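## Task

Loosen the knotted handles of the plastic bag, then take out exactly three pieces of fruit and set them on open table surface, with the remaining fruit still inside the bag.

## Robot and tools

Robot: two arms, left_arm and right_arm. Each has six revolute joints and a two-finger parallel gripper. The joints have cheap drives with backlash, and the wrist joints are weak. The fingers point along the gripper's +z axis and close along its y axis. The reported hand point sits between the pads, about 1 cm short of the fingertips.

Scene frame: the origin is at table-top height, halfway between the nominal arm bases and a little behind the near edge of the table. +x points out over the table, +z points up, and left_arm is on the +y side. Image left and right do not follow the arm names. The measured bases are left_arm at (-0.002, +0.337, +0.018) m and right_arm at (+0.001, -0.268, +0.022) m. Printed hand poses can be off by a few cm, and more at long reach.

Action rows: each row is one flat list of 14 numbers, each in [-1, 1]. The first seven belong to left_arm and the last seven to right_arm: dx, dy, dz, rx, ry, rz, opening. The first six are an offset, not a pose, measured along the scene axes from that arm's Hand target as it stood when the action began. A value of 1.0 means 0.6 m for dx, dy, dz and 180 degrees for the rotation. rx, ry, rz together form one rotation vector, turning about the Hand target's position. Opening is absolute: +1 is fully open (0.093 m) and -1 is closed. To leave an arm's pose where it is, give it six zeros. Zero is a real command for the opening, so always repeat the current opening you want kept.

execute_actions(actions, cameras): actions is a list of actions, and each action is a list of up to 15 rows. Each row lasts one 1/30 s step. If an action has fewer than 15 rows, its last row is held for the rest. Every row in an action is measured from that action's starting Hand target, but the next action starts from the new target, so repeating an offset adds to it. An empty list returns the state, the images and the scene number. cameras can be ["all"], [] or a list of names: cam_high, cam_low, cam_left_wrist, cam_right_wrist (each 672x504). An unknown name makes the whole call invalid.

move(target, speed, blend, opening_speed, grip_force, blocking, cameras): the hand travels in a straight line toward target. target is either one 14-number row or a list of up to 15 such rows. Every row is an offset from the same starting Hand target, not from the previous row. speed is the top speed in m/s, from 0.002 to 2.9 (default 0.25), given as one value or one per row. Rotation is limited to twice that value in rad/s. blend, in metres, rounds the corners between rows; 0 means stop at each row. opening_speed is the rate of the opening on the -1..1 scale per second, at least 0.2. grip_force is the force per pad in N, from 10 to 50, as one value or one per arm; lower values make the fingers close slowly. blocking=false returns after about 0.5 s while the motion carries on. Moves never avoid obstacles or the other arm, and the whole move is capped at 10 s. The result ends with a move: line. done means that arm rests within 10 mm and 2 degrees of its target. off_target, moving, held and fault are the other endings. limits=paced means the commanded pose was clipped, and limits=held means steps were withheld.

wait(seconds 0 to 10) lets the scene run with the last commands held. stop brakes a running move. zoom_image(camera, region [x0,y0,x1,y1] in pixels, at most 504x504) enlarges part of the newest image from that camera. read_manual gives only licence texts. finished_scene(scene) ends scene 1 or 2 for good; the goal must hold once the robot is hands-off.

Result lines: end_effector_position (m) and end_effector_quat_wxyz are in the scene frame. Hand target is the last commanded pose after clipping, and the next offsets start from it. The hand often stops short of it; sending zeros asks for the target again, or you can send the missing distance as an offset. Tool commands lists the present commands. Joint positions end with the finger gap in metres. Joint velocities can be summarised as within noise. Joint torques include gravity and are noisy; the first three wrap at ±28 N m. Motor temperatures are also reported. Orientation commands are clipped to within 40 degrees of the measured orientation. Small moves may fail or go sideways, so check the pose and tilt after each move.

Gripping: grip_measured is the finger motor position on the -1..1 scale. The pads meet at about -0.94, and each mm of object width adds about 0.0208. Each gripper can read up to about 0.02 too open. For a firm hold on a rigid object, command about 0.24 below the reading for its width. Soft or round fruit may need a lower value, but too low will crush it. Keep sending that value to hold, and send a value well above the width reading to release. In this task each pad's force is capped at roughly 25 to 37 N.

Avoid: fruit or bag leaving the table, which fails the task. Also avoid dropping items, releasing moving items, fast impacts and hard pushes. Keep the grippers, their housings and the wrist cameras apart, and never close one gripper on the other's fingers. The bar, plate and rail behind and under the bases stand up to about 3 cm above the table and give no warning on contact. Do not route paths close to an arm's own base, as that can change the shoulder posture. A blocked arm keeps pushing until you command it back. Motors heat when holding load, stretched out or straining: MOTOR HOT appears at 75 °C, at 90 °C the arm folds away and idles, and at 100 °C it collapses. Real time passes while you think.

Each tool is called after "Request:" as name(argument=value, ...), one argument or row to a line, values as JSON.

## Session

Request:
execute_actions(
  actions=[],
)

Scene clock: 0.00 s.
left_arm: end_effector_position=(+0.3801, +0.3612, +0.0861) grip_measured=+1.000 end_effector_quat_wxyz=(+0.526, -0.034, +0.842, +0.112) | right_arm: end_effector_position=(+0.3835, -0.3091, +0.0805) grip_measured=+1.000 end_effector_quat_wxyz=(+0.541, +0.092, +0.833, -0.064)
Joint positions: left_arm=[-0.064 1.562 0.377 0.745 -0.291 0.044 0.093] | right_arm=[-0.061 1.634 0.349 0.872 0.2 0.06 0.093]
Joint velocities: within noise
Joint torques (N m): no reading
Motor temperatures (°C): left_arm=[23 27 30 31 22 25 23] | right_arm=[25 30 32 29 25 28 24]
Heat: left arm: 31 °C; right arm: 32 °C.
Hand target: left_arm +0.3821, +0.3607, +0.0901; +0.531, -0.034, +0.839, +0.111 | right_arm +0.3859, -0.3084, +0.0852; +0.547, +0.092, +0.830, -0.062
Tool commands: left_gripper/opening=+1.0 right_gripper/opening=+1.0

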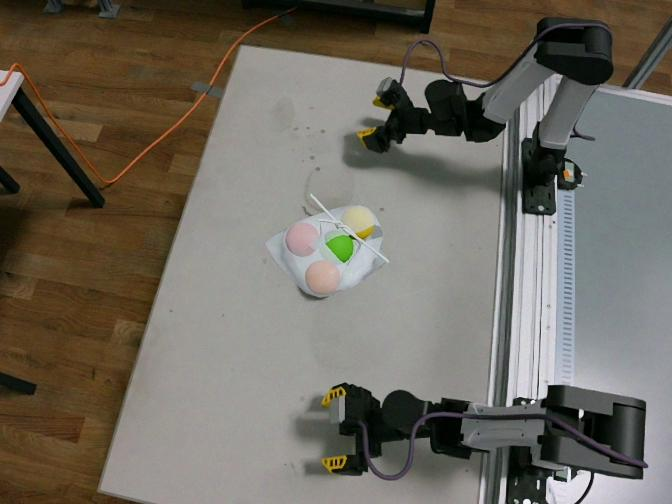

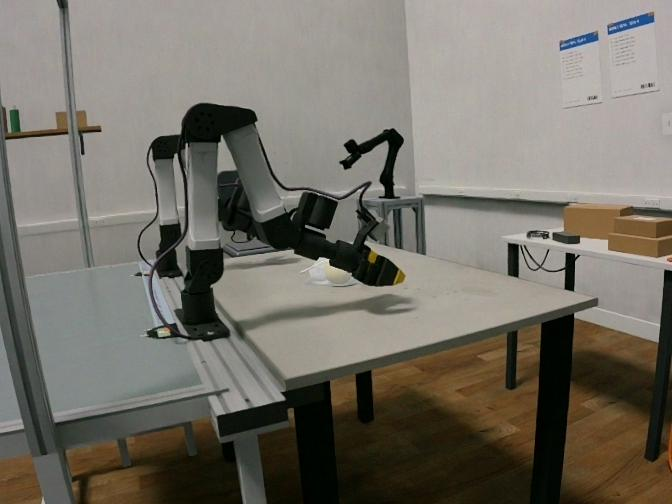

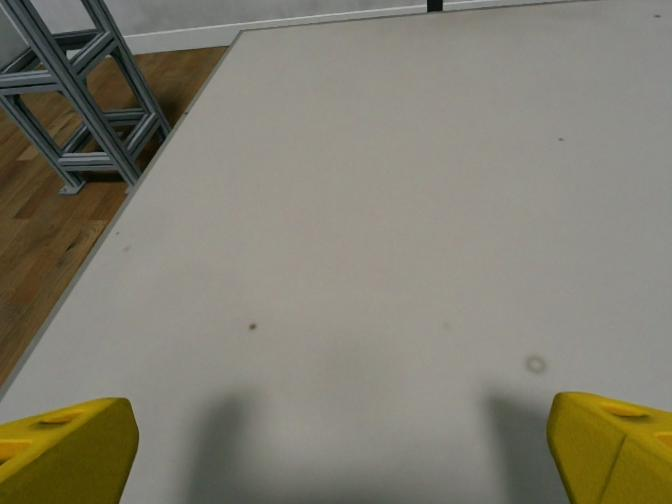

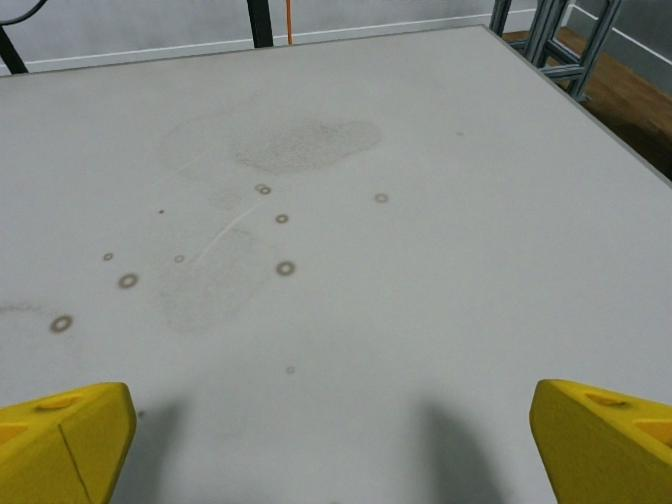

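Request:
zoom_image(
  camera="cam_high",
  region=[240, 170, 420, 310],
)

Request:
zoom_image(
  camera="cam_low",
  region=[280, 230, 400, 310],
)

Scaled by 2.800 from the camera's 672x504 image, which has a finer 960x720 frame.

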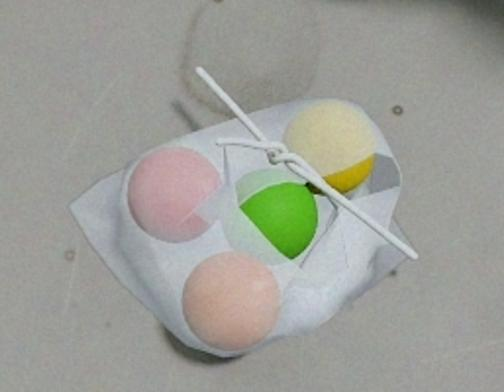

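Scaled by 4.200 from the camera's 672x504 image, which has a finer 960x720 frame.

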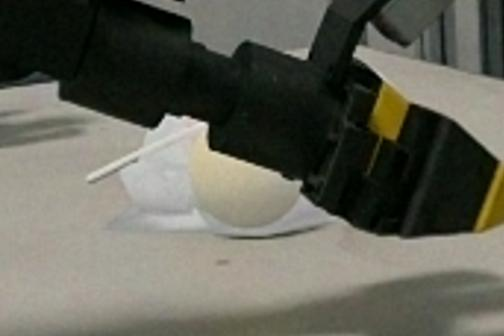

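Request:
move(
  target=[0,0,0,0,0,0,1, -0.0098,0.4307,0.2997,0.0265,0.2310,0.0673,1],
  cameras=["all"],
)

Scene clock: 30.43 s.
left_arm: end_effector_position=(+0.3801, +0.3612, +0.0861) grip_measured=+1.000 end_effector_quat_wxyz=(+0.526, -0.034, +0.842, +0.112) | right_arm: end_effector_position=(+0.3817, -0.0546, +0.2678) grip_measured=+1.000 end_effector_quat_wxyz=(+0.229, +0.001, +0.973, -0.002)
Joint positions: left_arm=[-0.064 1.562 0.377 0.745 -0.291 0.044 0.093] | right_arm=[0.59 1.953 2.144 -1.386 0.291 0.575 0.093]
Joint torques (N m): left_arm=[-0.27 -5.14 6.52 2.23 -0.12 0] | right_arm=[0.13 -7.71 8.83 0.67 0.12 0.21]
Motor temperatures (°C): left_arm=[23 29 33 39 22 25 23] | right_arm=[25 33 34 33 25 28 24]
Heat: left arm: 39 °C; right arm: 34 °C.
Hand target: left_arm +0.3821, +0.3607, +0.0901; +0.531, -0.034, +0.839, +0.111 | right_arm +0.3800, -0.0500, +0.2649; +0.217, +0.000, +0.976, +0.000
Off the commanded pose: left_arm 0.005 m, 1 deg | right_arm 0.006 m, 1 deg.
move: done

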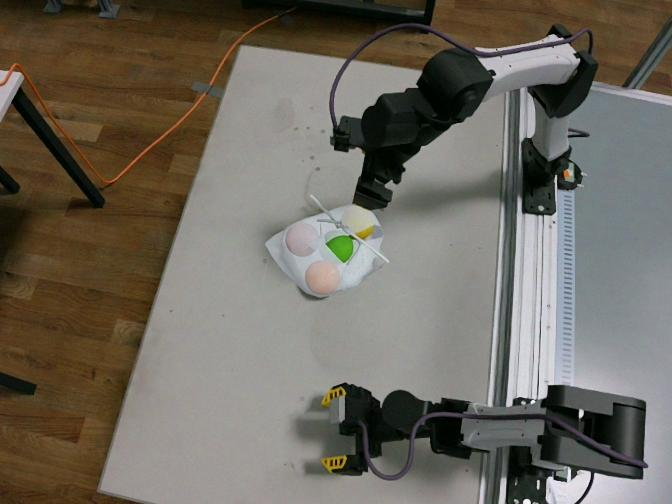

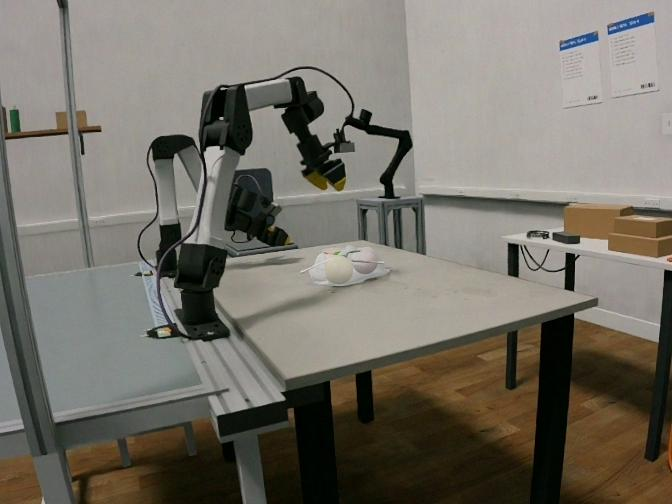

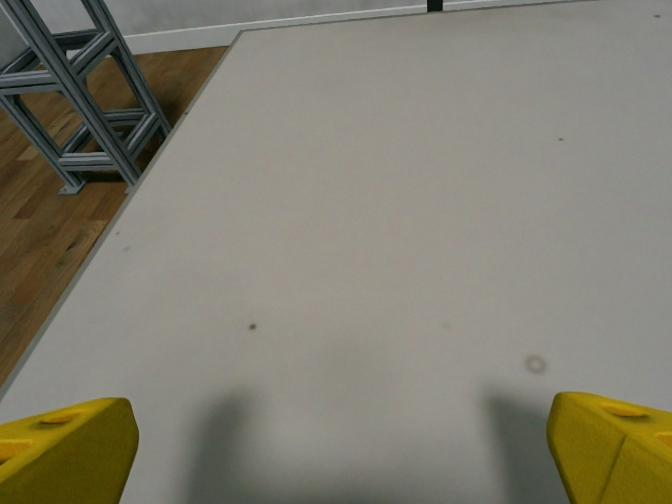

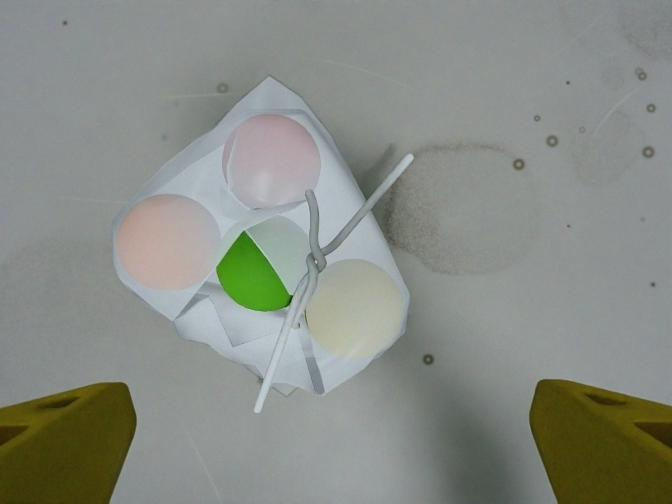

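Request:
zoom_image(
  camera="cam_right_wrist",
  region=[100, 60, 440, 430],
)

Request:
zoom_image(
  camera="cam_right_wrist",
  region=[230, 140, 430, 340],
)

Request:
zoom_image(
  camera="cam_low",
  region=[290, 230, 410, 310],
)

Request:
zoom_image(
  camera="cam_high",
  region=[255, 180, 405, 310],
)

Scaled by 1.362 from the camera's 672x504 image, which has a finer 960x720 frame.

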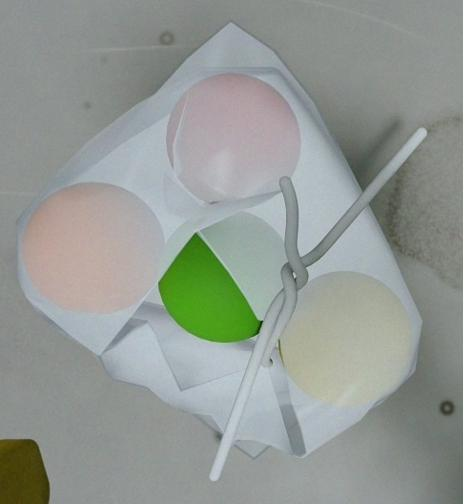

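Scaled by 2.520 from the camera's 672x504 image, which has a finer 960x720 frame.

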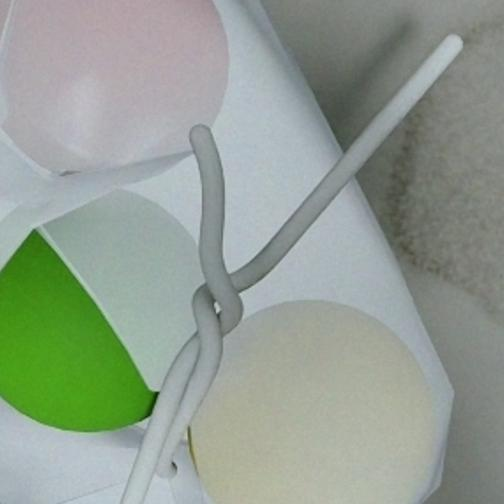

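Scaled by 4.200 from the camera's 672x504 image, which has a finer 960x720 frame.

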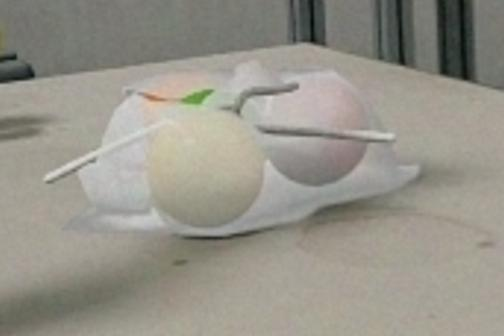

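Scaled by 3.360 from the camera's 672x504 image, which has a finer 960x720 frame.

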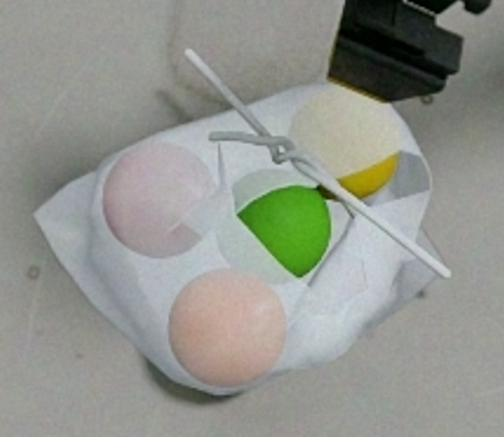

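Request:
zoom_image(
  camera="cam_right_wrist",
  region=[270, 220, 370, 320],
)

Request:
zoom_image(
  camera="cam_right_wrist",
  region=[240, 290, 360, 420],
)

Scaled by 5.040 from the camera's 672x504 image, which has a finer 960x720 frame.

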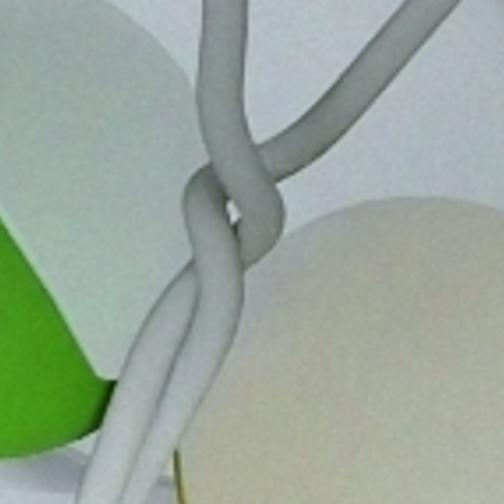

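Scaled by 3.877 from the camera's 672x504 image, which has a finer 960x720 frame.

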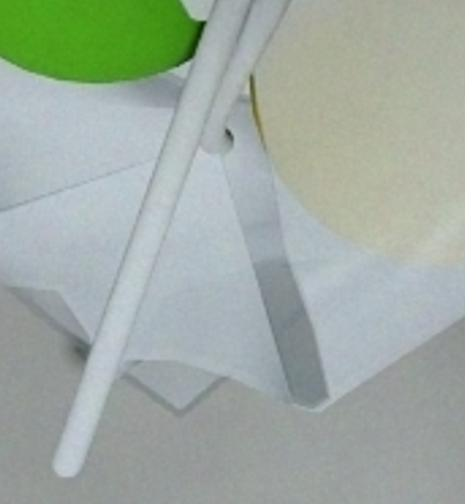

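Request:
move(
  target=[-0.1218,-0.3645,0.1315,-0.0948,-0.0837,-0.3932,1, -0.075,-0.245,-0.21,0.1737,-0.3009,0.3013,1],
  cameras=["cam_left_wrist","cam_right_wrist"],
)

Scene clock: 116.07 s.
left_arm: end_effector_position=(+0.3050, +0.1477, +0.1533) grip_measured=+1.000 end_effector_quat_wxyz=(+0.565, +0.358, +0.664, -0.334) | right_arm: end_effector_position=(+0.3382, -0.1971, +0.1421) grip_measured=+1.000 end_effector_quat_wxyz=(+0.584, -0.371, +0.642, +0.331)
Joint positions: left_arm=[-0.217 1.491 0.329 0.958 0.795 0.125 0.093] | right_arm=[-0.319 1.673 0.48 0.775 -1.291 -0.429 0.093]
Joint torques (N m): left_arm=[-0.68 -3.49 8.08 2.63 0.38 -0.06] | right_arm=[-0.85 -4.56 3.89 1.57 -0.43 0.21]
Motor temperatures (°C): left_arm=[23 30 35 45 22 24 22] | right_arm=[25 38 39 30 25 27 24]
Heat: left arm: 45 °C; right arm: 39 °C.
Hand target: left_arm +0.3091, +0.1420, +0.1690; +0.585, +0.369, +0.639, -0.338 | right_arm +0.3350, -0.1970, +0.1389; +0.585, -0.369, +0.638, +0.337
Off the commanded pose: left_arm 0.017 m, 4 deg | right_arm 0.005 m, 1 deg.
move: off_target (left_arm)
Images, in order (width x height): cam_left_wrist 672x504, cam_right_wrist 672x504.

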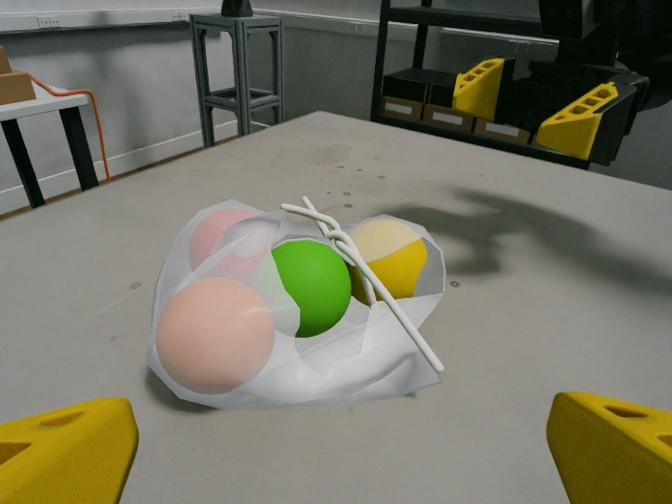

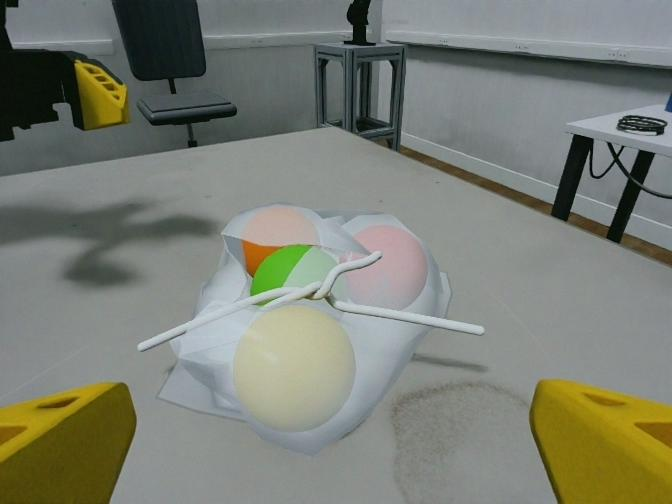

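Request:
zoom_image(
  camera="cam_left_wrist",
  region=[140, 180, 460, 420],
)

Request:
zoom_image(
  camera="cam_left_wrist",
  region=[270, 180, 450, 380],
)

Request:
zoom_image(
  camera="cam_right_wrist",
  region=[120, 190, 500, 460],
)

Request:
zoom_image(
  camera="cam_right_wrist",
  region=[220, 220, 400, 340],
)

Scaled by 1.575 from the camera's 672x504 image, which has a finer 960x720 frame.

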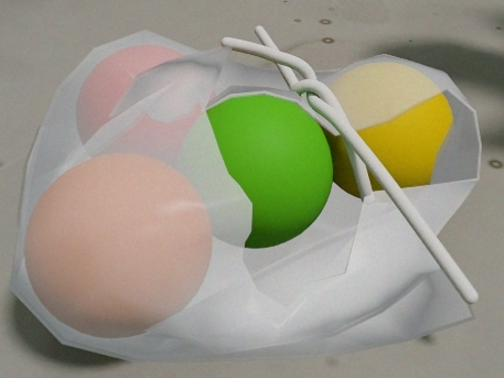

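Scaled by 2.520 from the camera's 672x504 image, which has a finer 960x720 frame.

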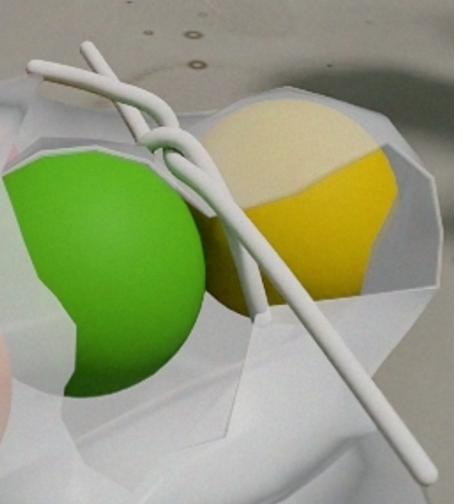

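Scaled by 1.326 from the camera's 672x504 image, which has a finer 960x720 frame.

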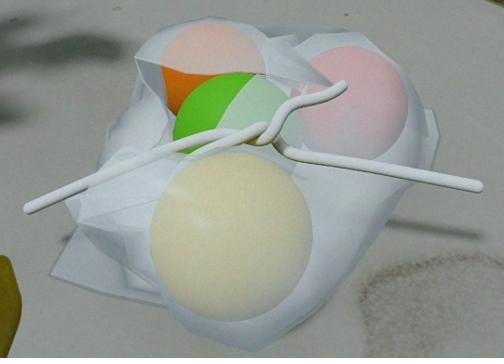

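Scaled by 2.800 from the camera's 672x504 image, which has a finer 960x720 frame.

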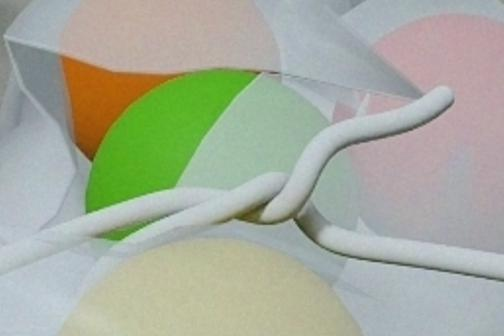

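Request:
move(
  target=[0,0,0,0,0,0,1, 0.18,0.2177,0.06,-0.1576,0.4563,-0.1866,-0.1],
  cameras=["all"],
)

Scene clock: 229.70 s.
left_arm: end_effector_position=(+0.3050, +0.1477, +0.1535) grip_measured=+1.000 end_effector_quat_wxyz=(+0.566, +0.358, +0.664, -0.333) | right_arm: end_effector_position=(+0.4440, -0.0697, +0.1804) grip_measured=-0.097 end_effector_quat_wxyz=(+0.019, +0.001, +0.982, +0.185)
Joint positions: left_arm=[-0.217 1.491 0.329 0.96 0.795 0.125 0.093] | right_arm=[0.275 2.378 2.516 -1.55 -0.319 0.344 0.041]
Joint torques (N m): left_arm=[-0.72 -3.44 8.01 2.61 0.37 -0.08] | right_arm=[0.7 -10.43 8.47 0.32 -0.09 0.25]
Motor temperatures (°C): left_arm=[23 27 39 48 22 24 22] | right_arm=[25 33 34 34 25 27 24]
Heat: left arm: 48 °C; right arm: 34 °C.
Hand target: left_arm +0.3091, +0.1420, +0.1690; +0.585, +0.369, +0.639, -0.338 | right_arm +0.4431, -0.0664, +0.1748; +0.000, +0.000, +0.985, +0.173
Off the commanded pose: left_arm 0.017 m, 4 deg | right_arm 0.007 m, 3 deg.
joint sent to its limit (right arm) — joint 4 (wrist pitch), lower limit. The joint targets still meet the commanded pose.
move: off_target (left_arm, right_arm)

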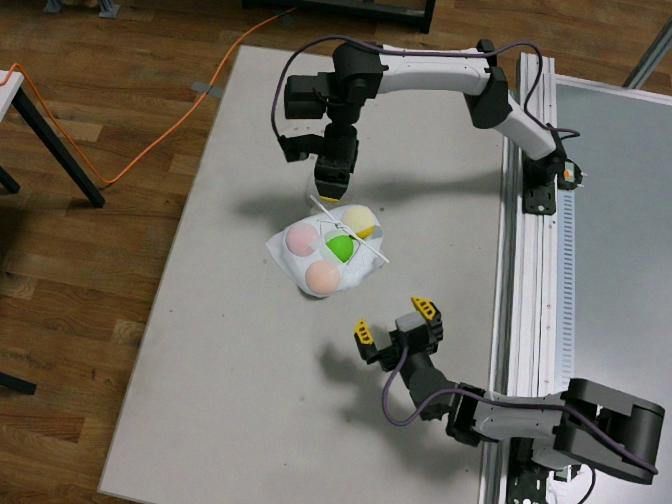

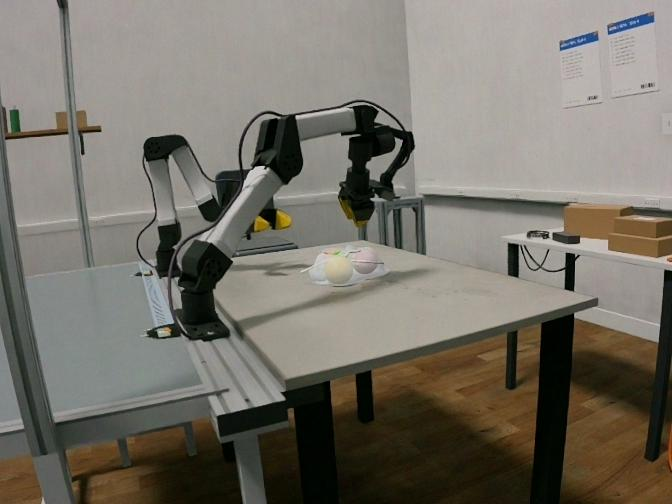

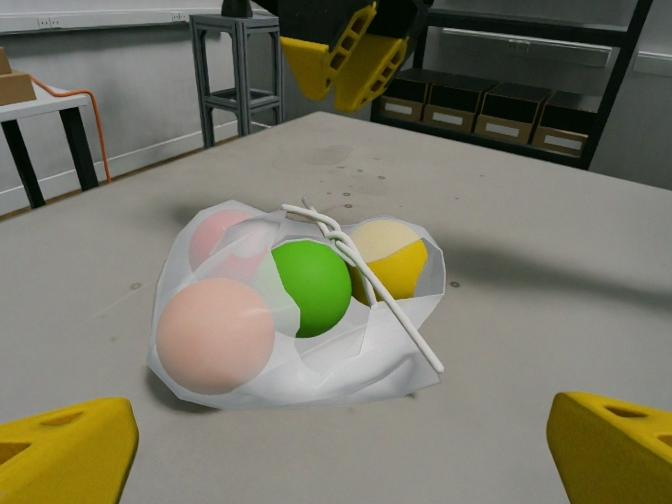

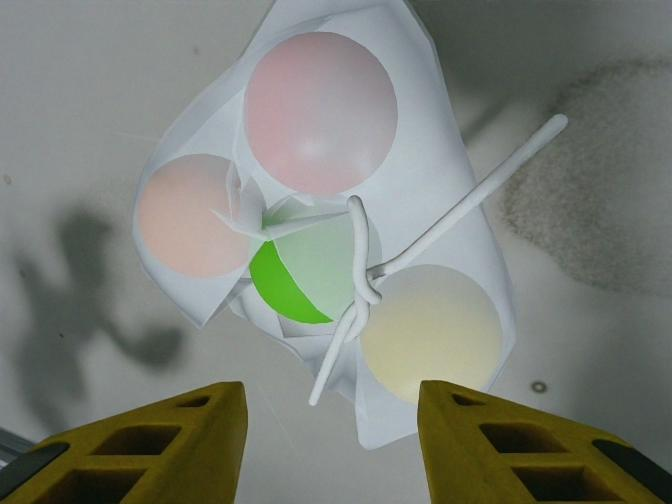

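Request:
zoom_image(
  camera="cam_right_wrist",
  region=[220, 160, 480, 440],
)

Request:
zoom_image(
  camera="cam_right_wrist",
  region=[300, 180, 420, 380],
)

Scaled by 1.800 from the camera's 672x504 image, which has a finer 960x720 frame.

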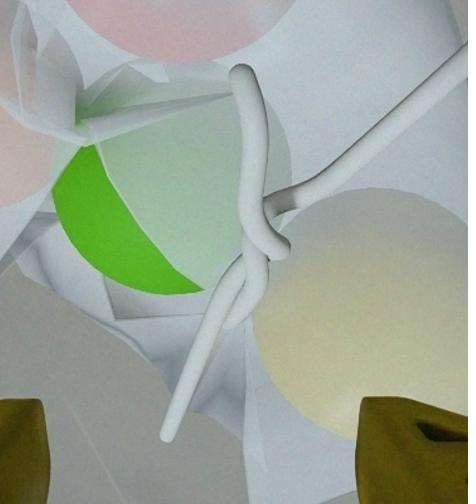

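Scaled by 2.520 from the camera's 672x504 image, which has a finer 960x720 frame.

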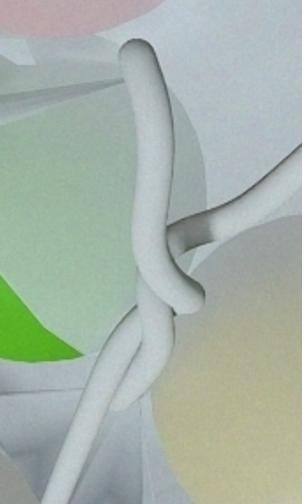

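Request:
move(
  target=[0,0,0,0,0,0,1, -0.0027,0.0315,-0.1398,0,0,0,-0.316],
  speed=0.12,
  cameras=["cam_left_wrist","cam_right_wrist"],
)

Scene clock: 245.70 s.
left_arm: end_effector_position=(+0.3050, +0.1477, +0.1535) grip_measured=+1.000 end_effector_quat_wxyz=(+0.566, +0.358, +0.664, -0.333) | right_arm: end_effector_position=(+0.4416, -0.0515, +0.0867) grip_measured=-0.313 end_effector_quat_wxyz=(-0.011, +0.003, +0.985, +0.175)
Joint positions: left_arm=[-0.217 1.491 0.329 0.96 0.795 0.125 0.093] | right_arm=[0.31 2.378 2.142 -1.228 -0.315 0.374 0.03]
Joint torques (N m): left_arm=[-0.72 -3.41 8.06 2.63 0.37 -0.06] | right_arm=[0.81 -14.53 5.03 0.63 -0.12 0.17]
Heat: left arm: 48 °C; right arm: 36 °C.
Hand target: left_arm +0.3091, +0.1420, +0.1690; +0.585, +0.369, +0.639, -0.338 | right_arm +0.4414, -0.0475, +0.0909; +0.000, +0.001, +0.985, +0.173
Off the commanded pose: left_arm 0.017 m, 4 deg | right_arm 0.006 m, 1 deg.
move: off_target (left_arm)
Images, in order (width x height): cam_left_wrist 672x504, cam_right_wrist 672x504.

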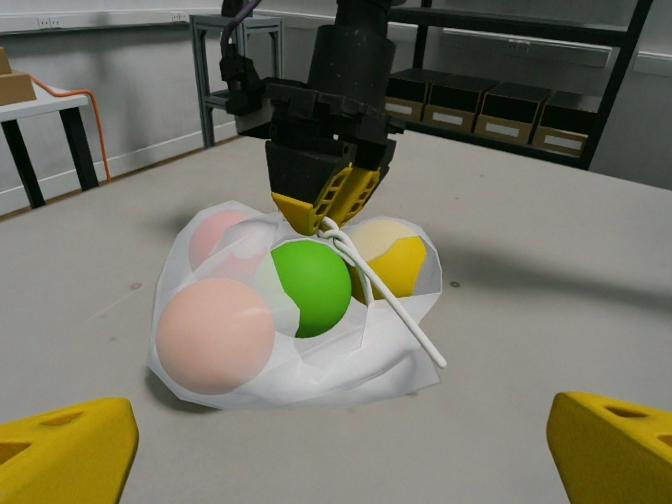

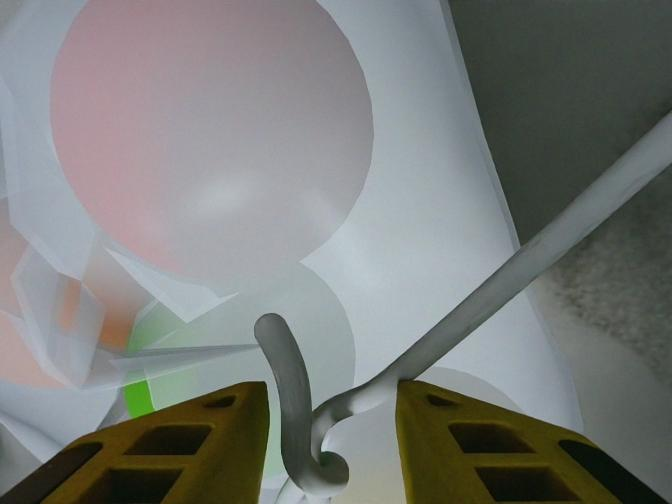

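Request:
zoom_image(
  camera="cam_left_wrist",
  region=[240, 140, 420, 300],
)

Request:
zoom_image(
  camera="cam_right_wrist",
  region=[200, 280, 460, 504],
)

Scaled by 2.800 from the camera's 672x504 image, which has a finer 960x720 frame.

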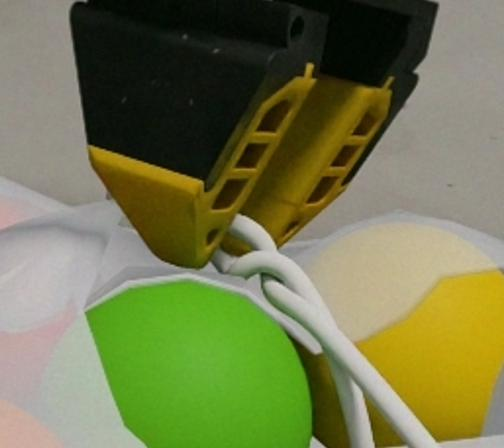

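Scaled by 1.938 from the camera's 672x504 image, which has a finer 960x720 frame.

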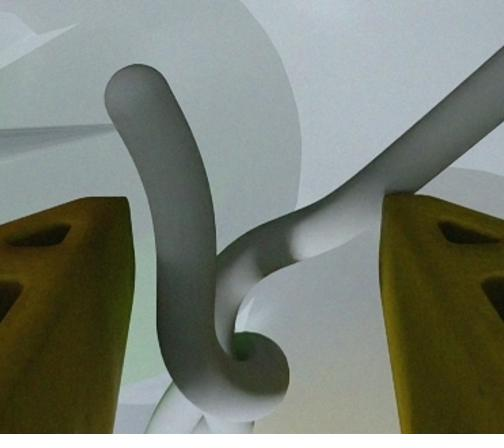

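Request:
move(
  target=[0,0,0,0,0,0,1, 0.0133,0.0125,0.0,0,0,0,-0.316],
  speed=0.08,
  cameras=["cam_left_wrist","cam_right_wrist"],
)

Scene clock: 271.03 s.
left_arm: end_effector_position=(+0.3050, +0.1477, +0.1536) grip_measured=+1.000 end_effector_quat_wxyz=(+0.566, +0.358, +0.664, -0.333) | right_arm: end_effector_position=(+0.4496, -0.0444, +0.0969) grip_measured=-0.313 end_effector_quat_wxyz=(+0.007, +0.000, +0.983, +0.181)
Joint positions: left_arm=[-0.217 1.491 0.329 0.96 0.795 0.125 0.093] | right_arm=[0.318 2.385 2.188 -1.228 -0.313 0.384 0.03]
Joint torques (N m): left_arm=[-0.79 -3.38 8.02 2.59 0.36 -0.07] | right_arm=[0.83 -10.97 8.95 0.37 -0.08 0.19]
Motor temperatures (°C): left_arm=[23 27 40 49 22 24 22] | right_arm=[25 43 35 30 25 27 24]
Heat: left arm: 49 °C; right arm: 43 °C.
Hand target: left_arm +0.3091, +0.1420, +0.1690; +0.585, +0.369, +0.639, -0.338 | right_arm +0.4494, -0.0399, +0.0910; +0.000, +0.000, +0.985, +0.174
Off the commanded pose: left_arm 0.017 m, 4 deg | right_arm 0.007 m, 1 deg.
move: off_target (left_arm)
Images, in order (width x height): cam_left_wrist 672x504, cam_right_wrist 672x504.

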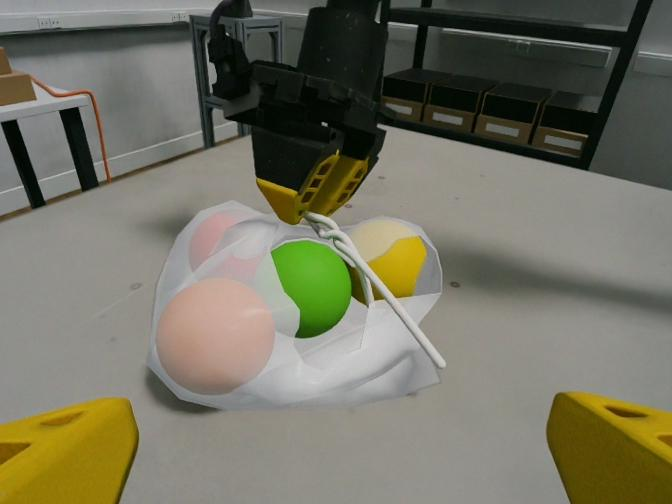

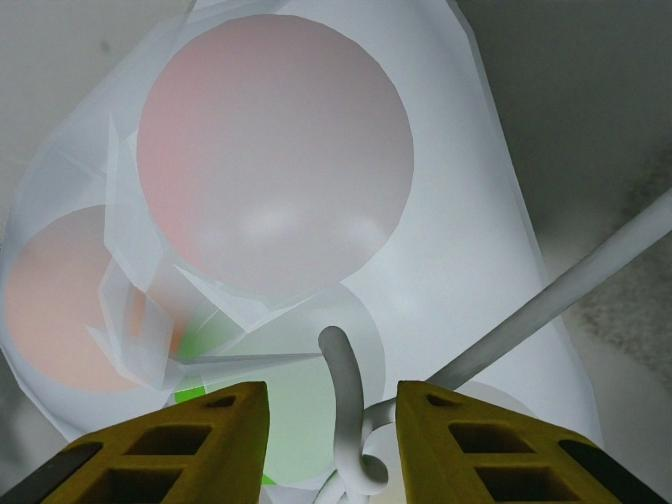

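Request:
move(
  target=[0,0,0,0,0,0,1, 0.0,0.0,-0.022,0,0,0,-0.316],
  speed=0.06,
  cameras=["cam_left_wrist","cam_right_wrist"],
)

Scene clock: 276.23 s.
left_arm: end_effector_position=(+0.3050, +0.1477, +0.1536) grip_measured=+1.000 end_effector_quat_wxyz=(+0.566, +0.358, +0.664, -0.333) | right_arm: end_effector_position=(+0.4505, -0.0441, +0.0945) grip_measured=-0.313 end_effector_quat_wxyz=(+0.009, +0.000, +0.983, +0.182)
Joint positions: left_arm=[-0.217 1.491 0.329 0.96 0.795 0.125 0.093] | right_arm=[0.318 2.385 2.179 -1.214 -0.313 0.384 0.03]
Joint torques (N m): left_arm=[-0.66 -3.44 8.06 2.62 0.36 -0.06] | right_arm=[0.72 -10.85 5.22 0.74 -0.1 0.18]
Heat: left arm: 50 °C; right arm: 44 °C.
Hand target: left_arm +0.3091, +0.1420, +0.1690; +0.585, +0.369, +0.639, -0.338 | right_arm +0.4494, -0.0400, +0.0777; +0.000, +0.000, +0.985, +0.173
Off the commanded pose: left_arm 0.017 m, 4 deg | right_arm 0.017 m, 1 deg.
move: off_target (left_arm, right_arm)
Images, in order (width x height): cam_left_wrist 672x504, cam_right_wrist 672x504.

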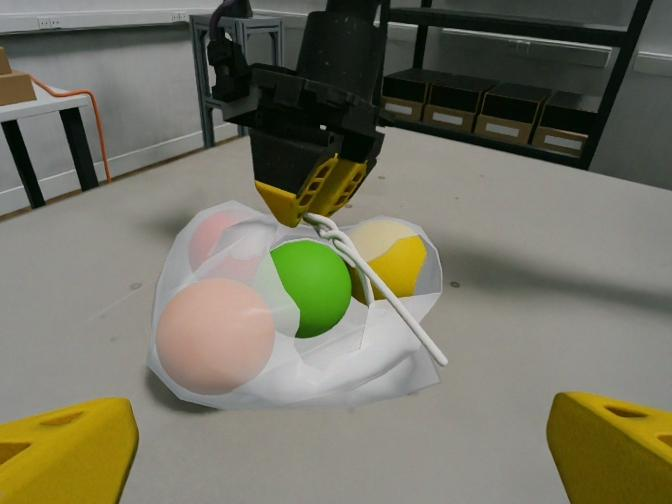

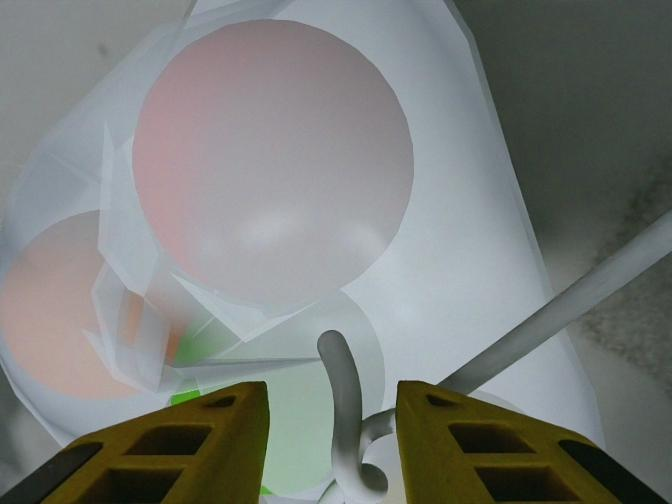

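Request:
move(
  target=[
    [0,0,0,0,0,0,1, 0.0,0.0,0.0667,0,0,0,-0.316],
    [0,0,0,0,0,0,1, 0.0,0.0,0.0165,0,0,0,-0.316],
  ],
  speed=0.1,
  blend=0.01,
  cameras=["cam_left_wrist","cam_right_wrist"],
)

Scene clock: 282.47 s.
left_arm: end_effector_position=(+0.3050, +0.1477, +0.1536) grip_measured=+1.000 end_effector_quat_wxyz=(+0.566, +0.358, +0.664, -0.333) | right_arm: end_effector_position=(+0.4497, -0.0446, +0.1006) grip_measured=-0.313 end_effector_quat_wxyz=(+0.005, +0.001, +0.984, +0.180)
Joint positions: left_arm=[-0.217 1.491 0.329 0.96 0.795 0.125 0.093] | right_arm=[0.318 2.392 2.217 -1.254 -0.312 0.385 0.03]
Joint torques (N m): left_arm=[-0.77 -3.49 8.09 2.62 0.37 -0.06] | right_arm=[0.84 -11.54 5.53 0.73 -0.11 0.19]
Heat: left arm: 50 °C; right arm: 45 °C.
Hand target: left_arm +0.3091, +0.1420, +0.1690; +0.585, +0.369, +0.639, -0.338 | right_arm +0.4494, -0.0399, +0.0879; +0.000, +0.000, +0.985, +0.174
Off the commanded pose: left_arm 0.017 m, 4 deg | right_arm 0.014 m, 1 deg.
move: off_target (left_arm, right_arm)
Images, in order (width x height): cam_left_wrist 672x504, cam_right_wrist 672x504.

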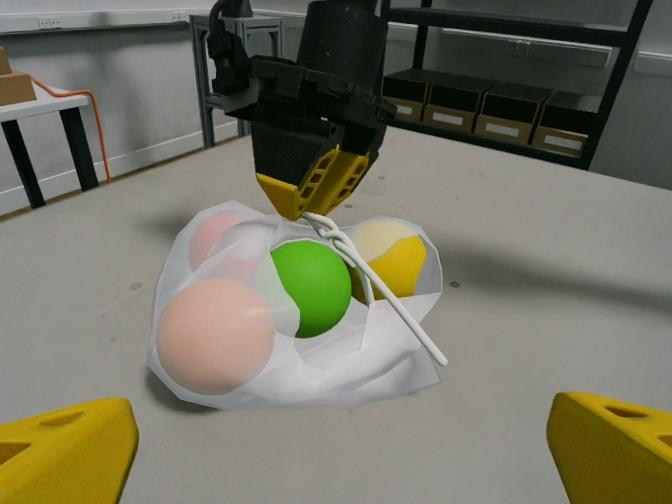

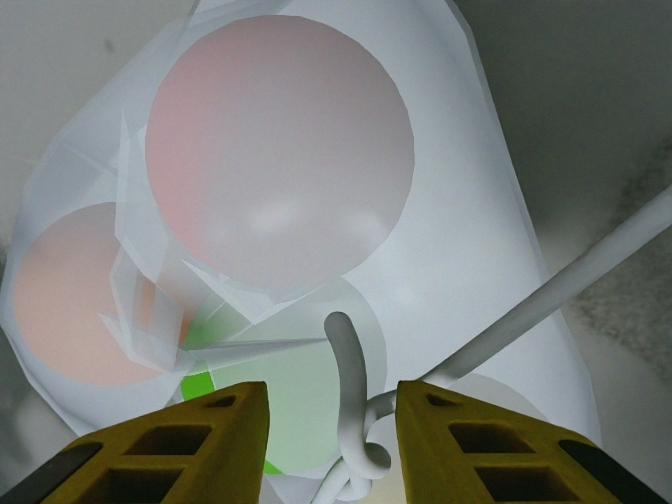

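Request:
move(
  target=[0,0,0,0,0,0,1, 0.0,0.004,-0.03,0,0,0,-0.316],
  speed=0.1,
  cameras=["cam_left_wrist","cam_right_wrist"],
)

Scene clock: 287.20 s.
left_arm: end_effector_position=(+0.3050, +0.1477, +0.1536) grip_measured=+1.000 end_effector_quat_wxyz=(+0.566, +0.358, +0.664, -0.333) | right_arm: end_effector_position=(+0.4519, -0.0435, +0.0856) grip_measured=-0.313 end_effector_quat_wxyz=(+0.009, +0.001, +0.983, +0.181)
Joint positions: left_arm=[-0.217 1.491 0.329 0.96 0.795 0.125 0.093] | right_arm=[0.318 2.392 2.157 -1.185 -0.312 0.387 0.03]
Joint torques (N m): left_arm=[-0.73 -3.43 8.02 2.62 0.36 -0.09] | right_arm=[1.14 -11.18 5.11 0.71 -0.08 0.2]
Heat: left arm: 50 °C; right arm: 46 °C.
Hand target: left_arm +0.3091, +0.1420, +0.1690; +0.585, +0.369, +0.639, -0.338 | right_arm +0.4493, -0.0376, +0.0698; +0.000, +0.000, +0.985, +0.174
Off the commanded pose: left_arm 0.017 m, 4 deg | right_arm 0.017 m, 1 deg.
move: off_target (left_arm, right_arm)
Images, in order (width x height): cam_left_wrist 672x504, cam_right_wrist 672x504.

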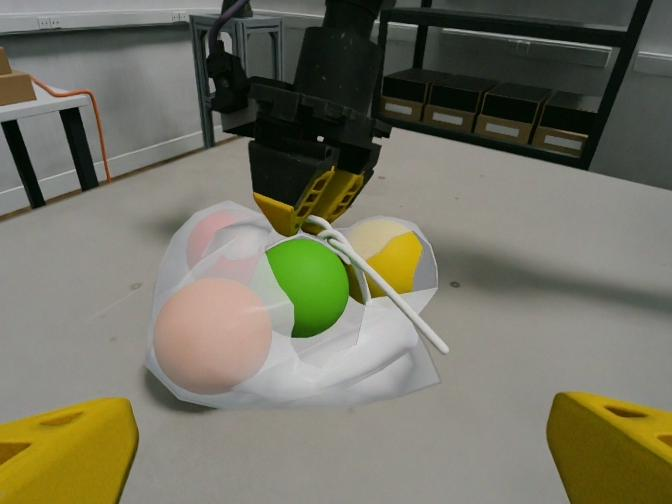

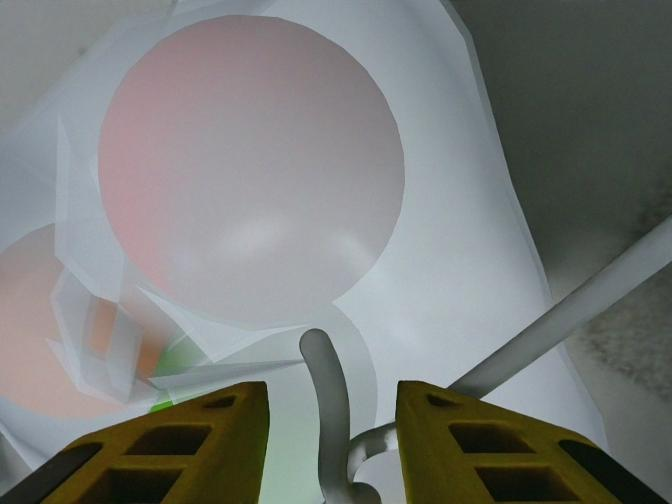

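Request:
zoom_image(
  camera="cam_left_wrist",
  region=[240, 150, 400, 290],
)

Request:
zoom_image(
  camera="cam_right_wrist",
  region=[240, 300, 440, 504],
)

Scaled by 3.150 from the camera's 672x504 image, which has a finer 960x720 frame.

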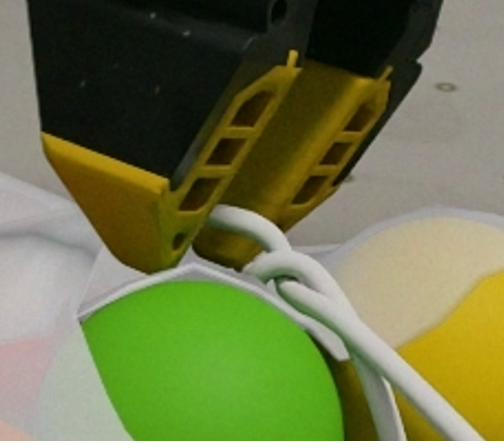

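Scaled by 2.471 from the camera's 672x504 image, which has a finer 960x720 frame.

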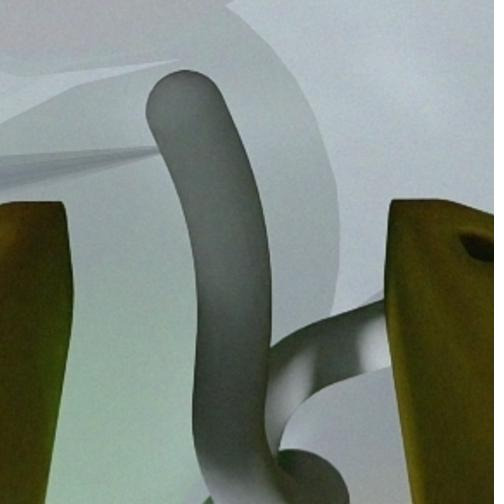

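Request:
move(
  target=[0,0,0,0,0,0,1, 0.02,0.006,0.0,0,0,0,-0.316],
  speed=0.08,
  cameras=["cam_left_wrist","cam_right_wrist"],
)

Scene clock: 295.83 s.
left_arm: end_effector_position=(+0.3050, +0.1477, +0.1536) grip_measured=+1.000 end_effector_quat_wxyz=(+0.566, +0.358, +0.664, -0.333) | right_arm: end_effector_position=(+0.4635, -0.0389, +0.0769) grip_measured=-0.313 end_effector_quat_wxyz=(+0.010, +0.001, +0.983, +0.182)
Joint positions: left_arm=[-0.217 1.491 0.329 0.96 0.795 0.125 0.093] | right_arm=[0.318 2.459 2.242 -1.199 -0.312 0.387 0.03]
Joint torques (N m): left_arm=[-0.7 -3.47 8.09 2.63 0.38 -0.06] | right_arm=[0.96 -11.15 9.1 0.33 -0.11 0.17]
Motor temperatures (°C): left_arm=[23 27 40 50 22 24 22] | right_arm=[25 48 35 29 25 27 24]
Heat: left arm: 50 °C; right arm: 48 °C.
Hand target: left_arm +0.3091, +0.1420, +0.1690; +0.585, +0.369, +0.639, -0.338 | right_arm +0.4613, -0.0340, +0.0697; +0.000, +0.000, +0.985, +0.174
Off the commanded pose: left_arm 0.017 m, 4 deg | right_arm 0.009 m, 2 deg.
move: off_target (left_arm)
Images, in order (width x height): cam_left_wrist 672x504, cam_right_wrist 672x504.

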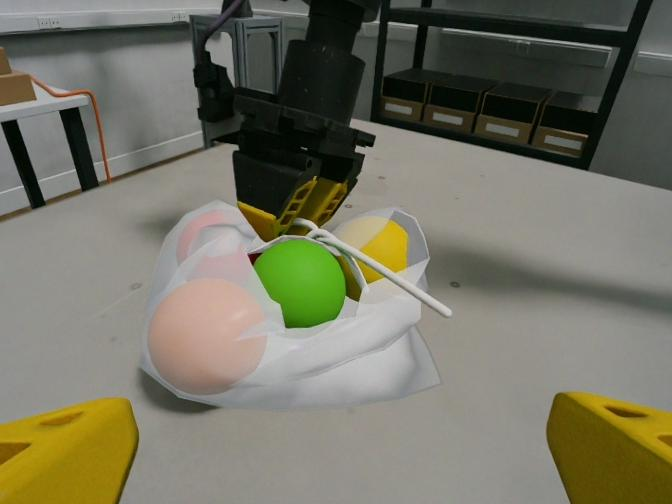

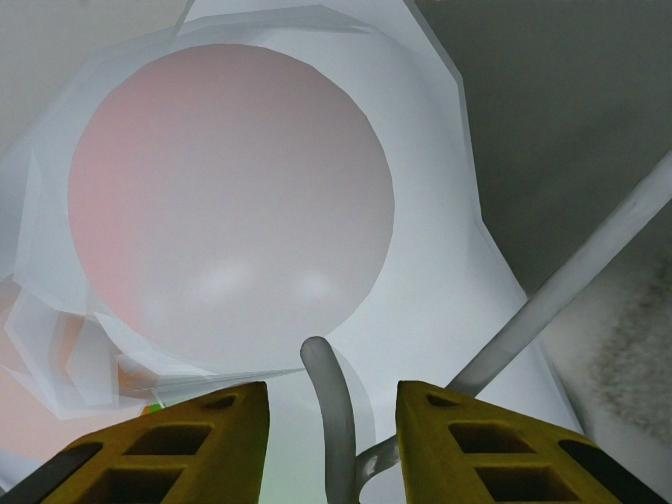

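Request:
zoom_image(
  camera="cam_left_wrist",
  region=[220, 150, 460, 330],
)

Request:
zoom_image(
  camera="cam_right_wrist",
  region=[240, 300, 440, 504],
)

Scaled by 2.100 from the camera's 672x504 image, which has a finer 960x720 frame.

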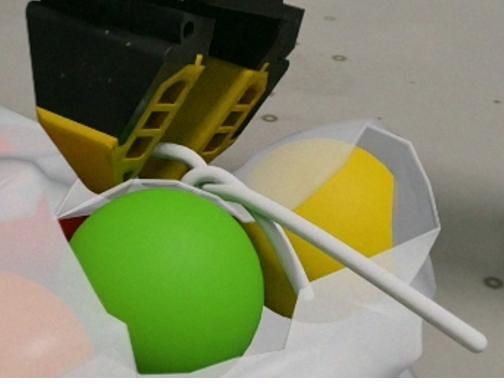

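Scaled by 2.471 from the camera's 672x504 image, which has a finer 960x720 frame.

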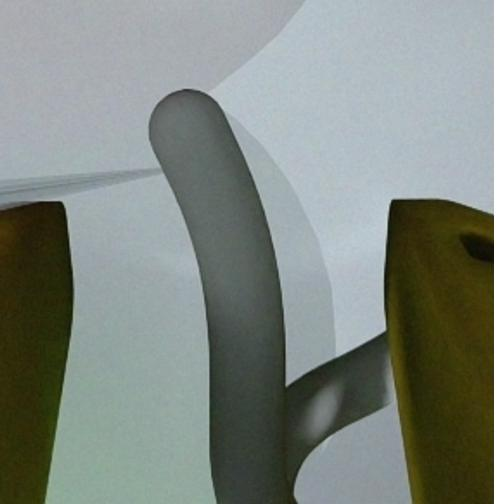

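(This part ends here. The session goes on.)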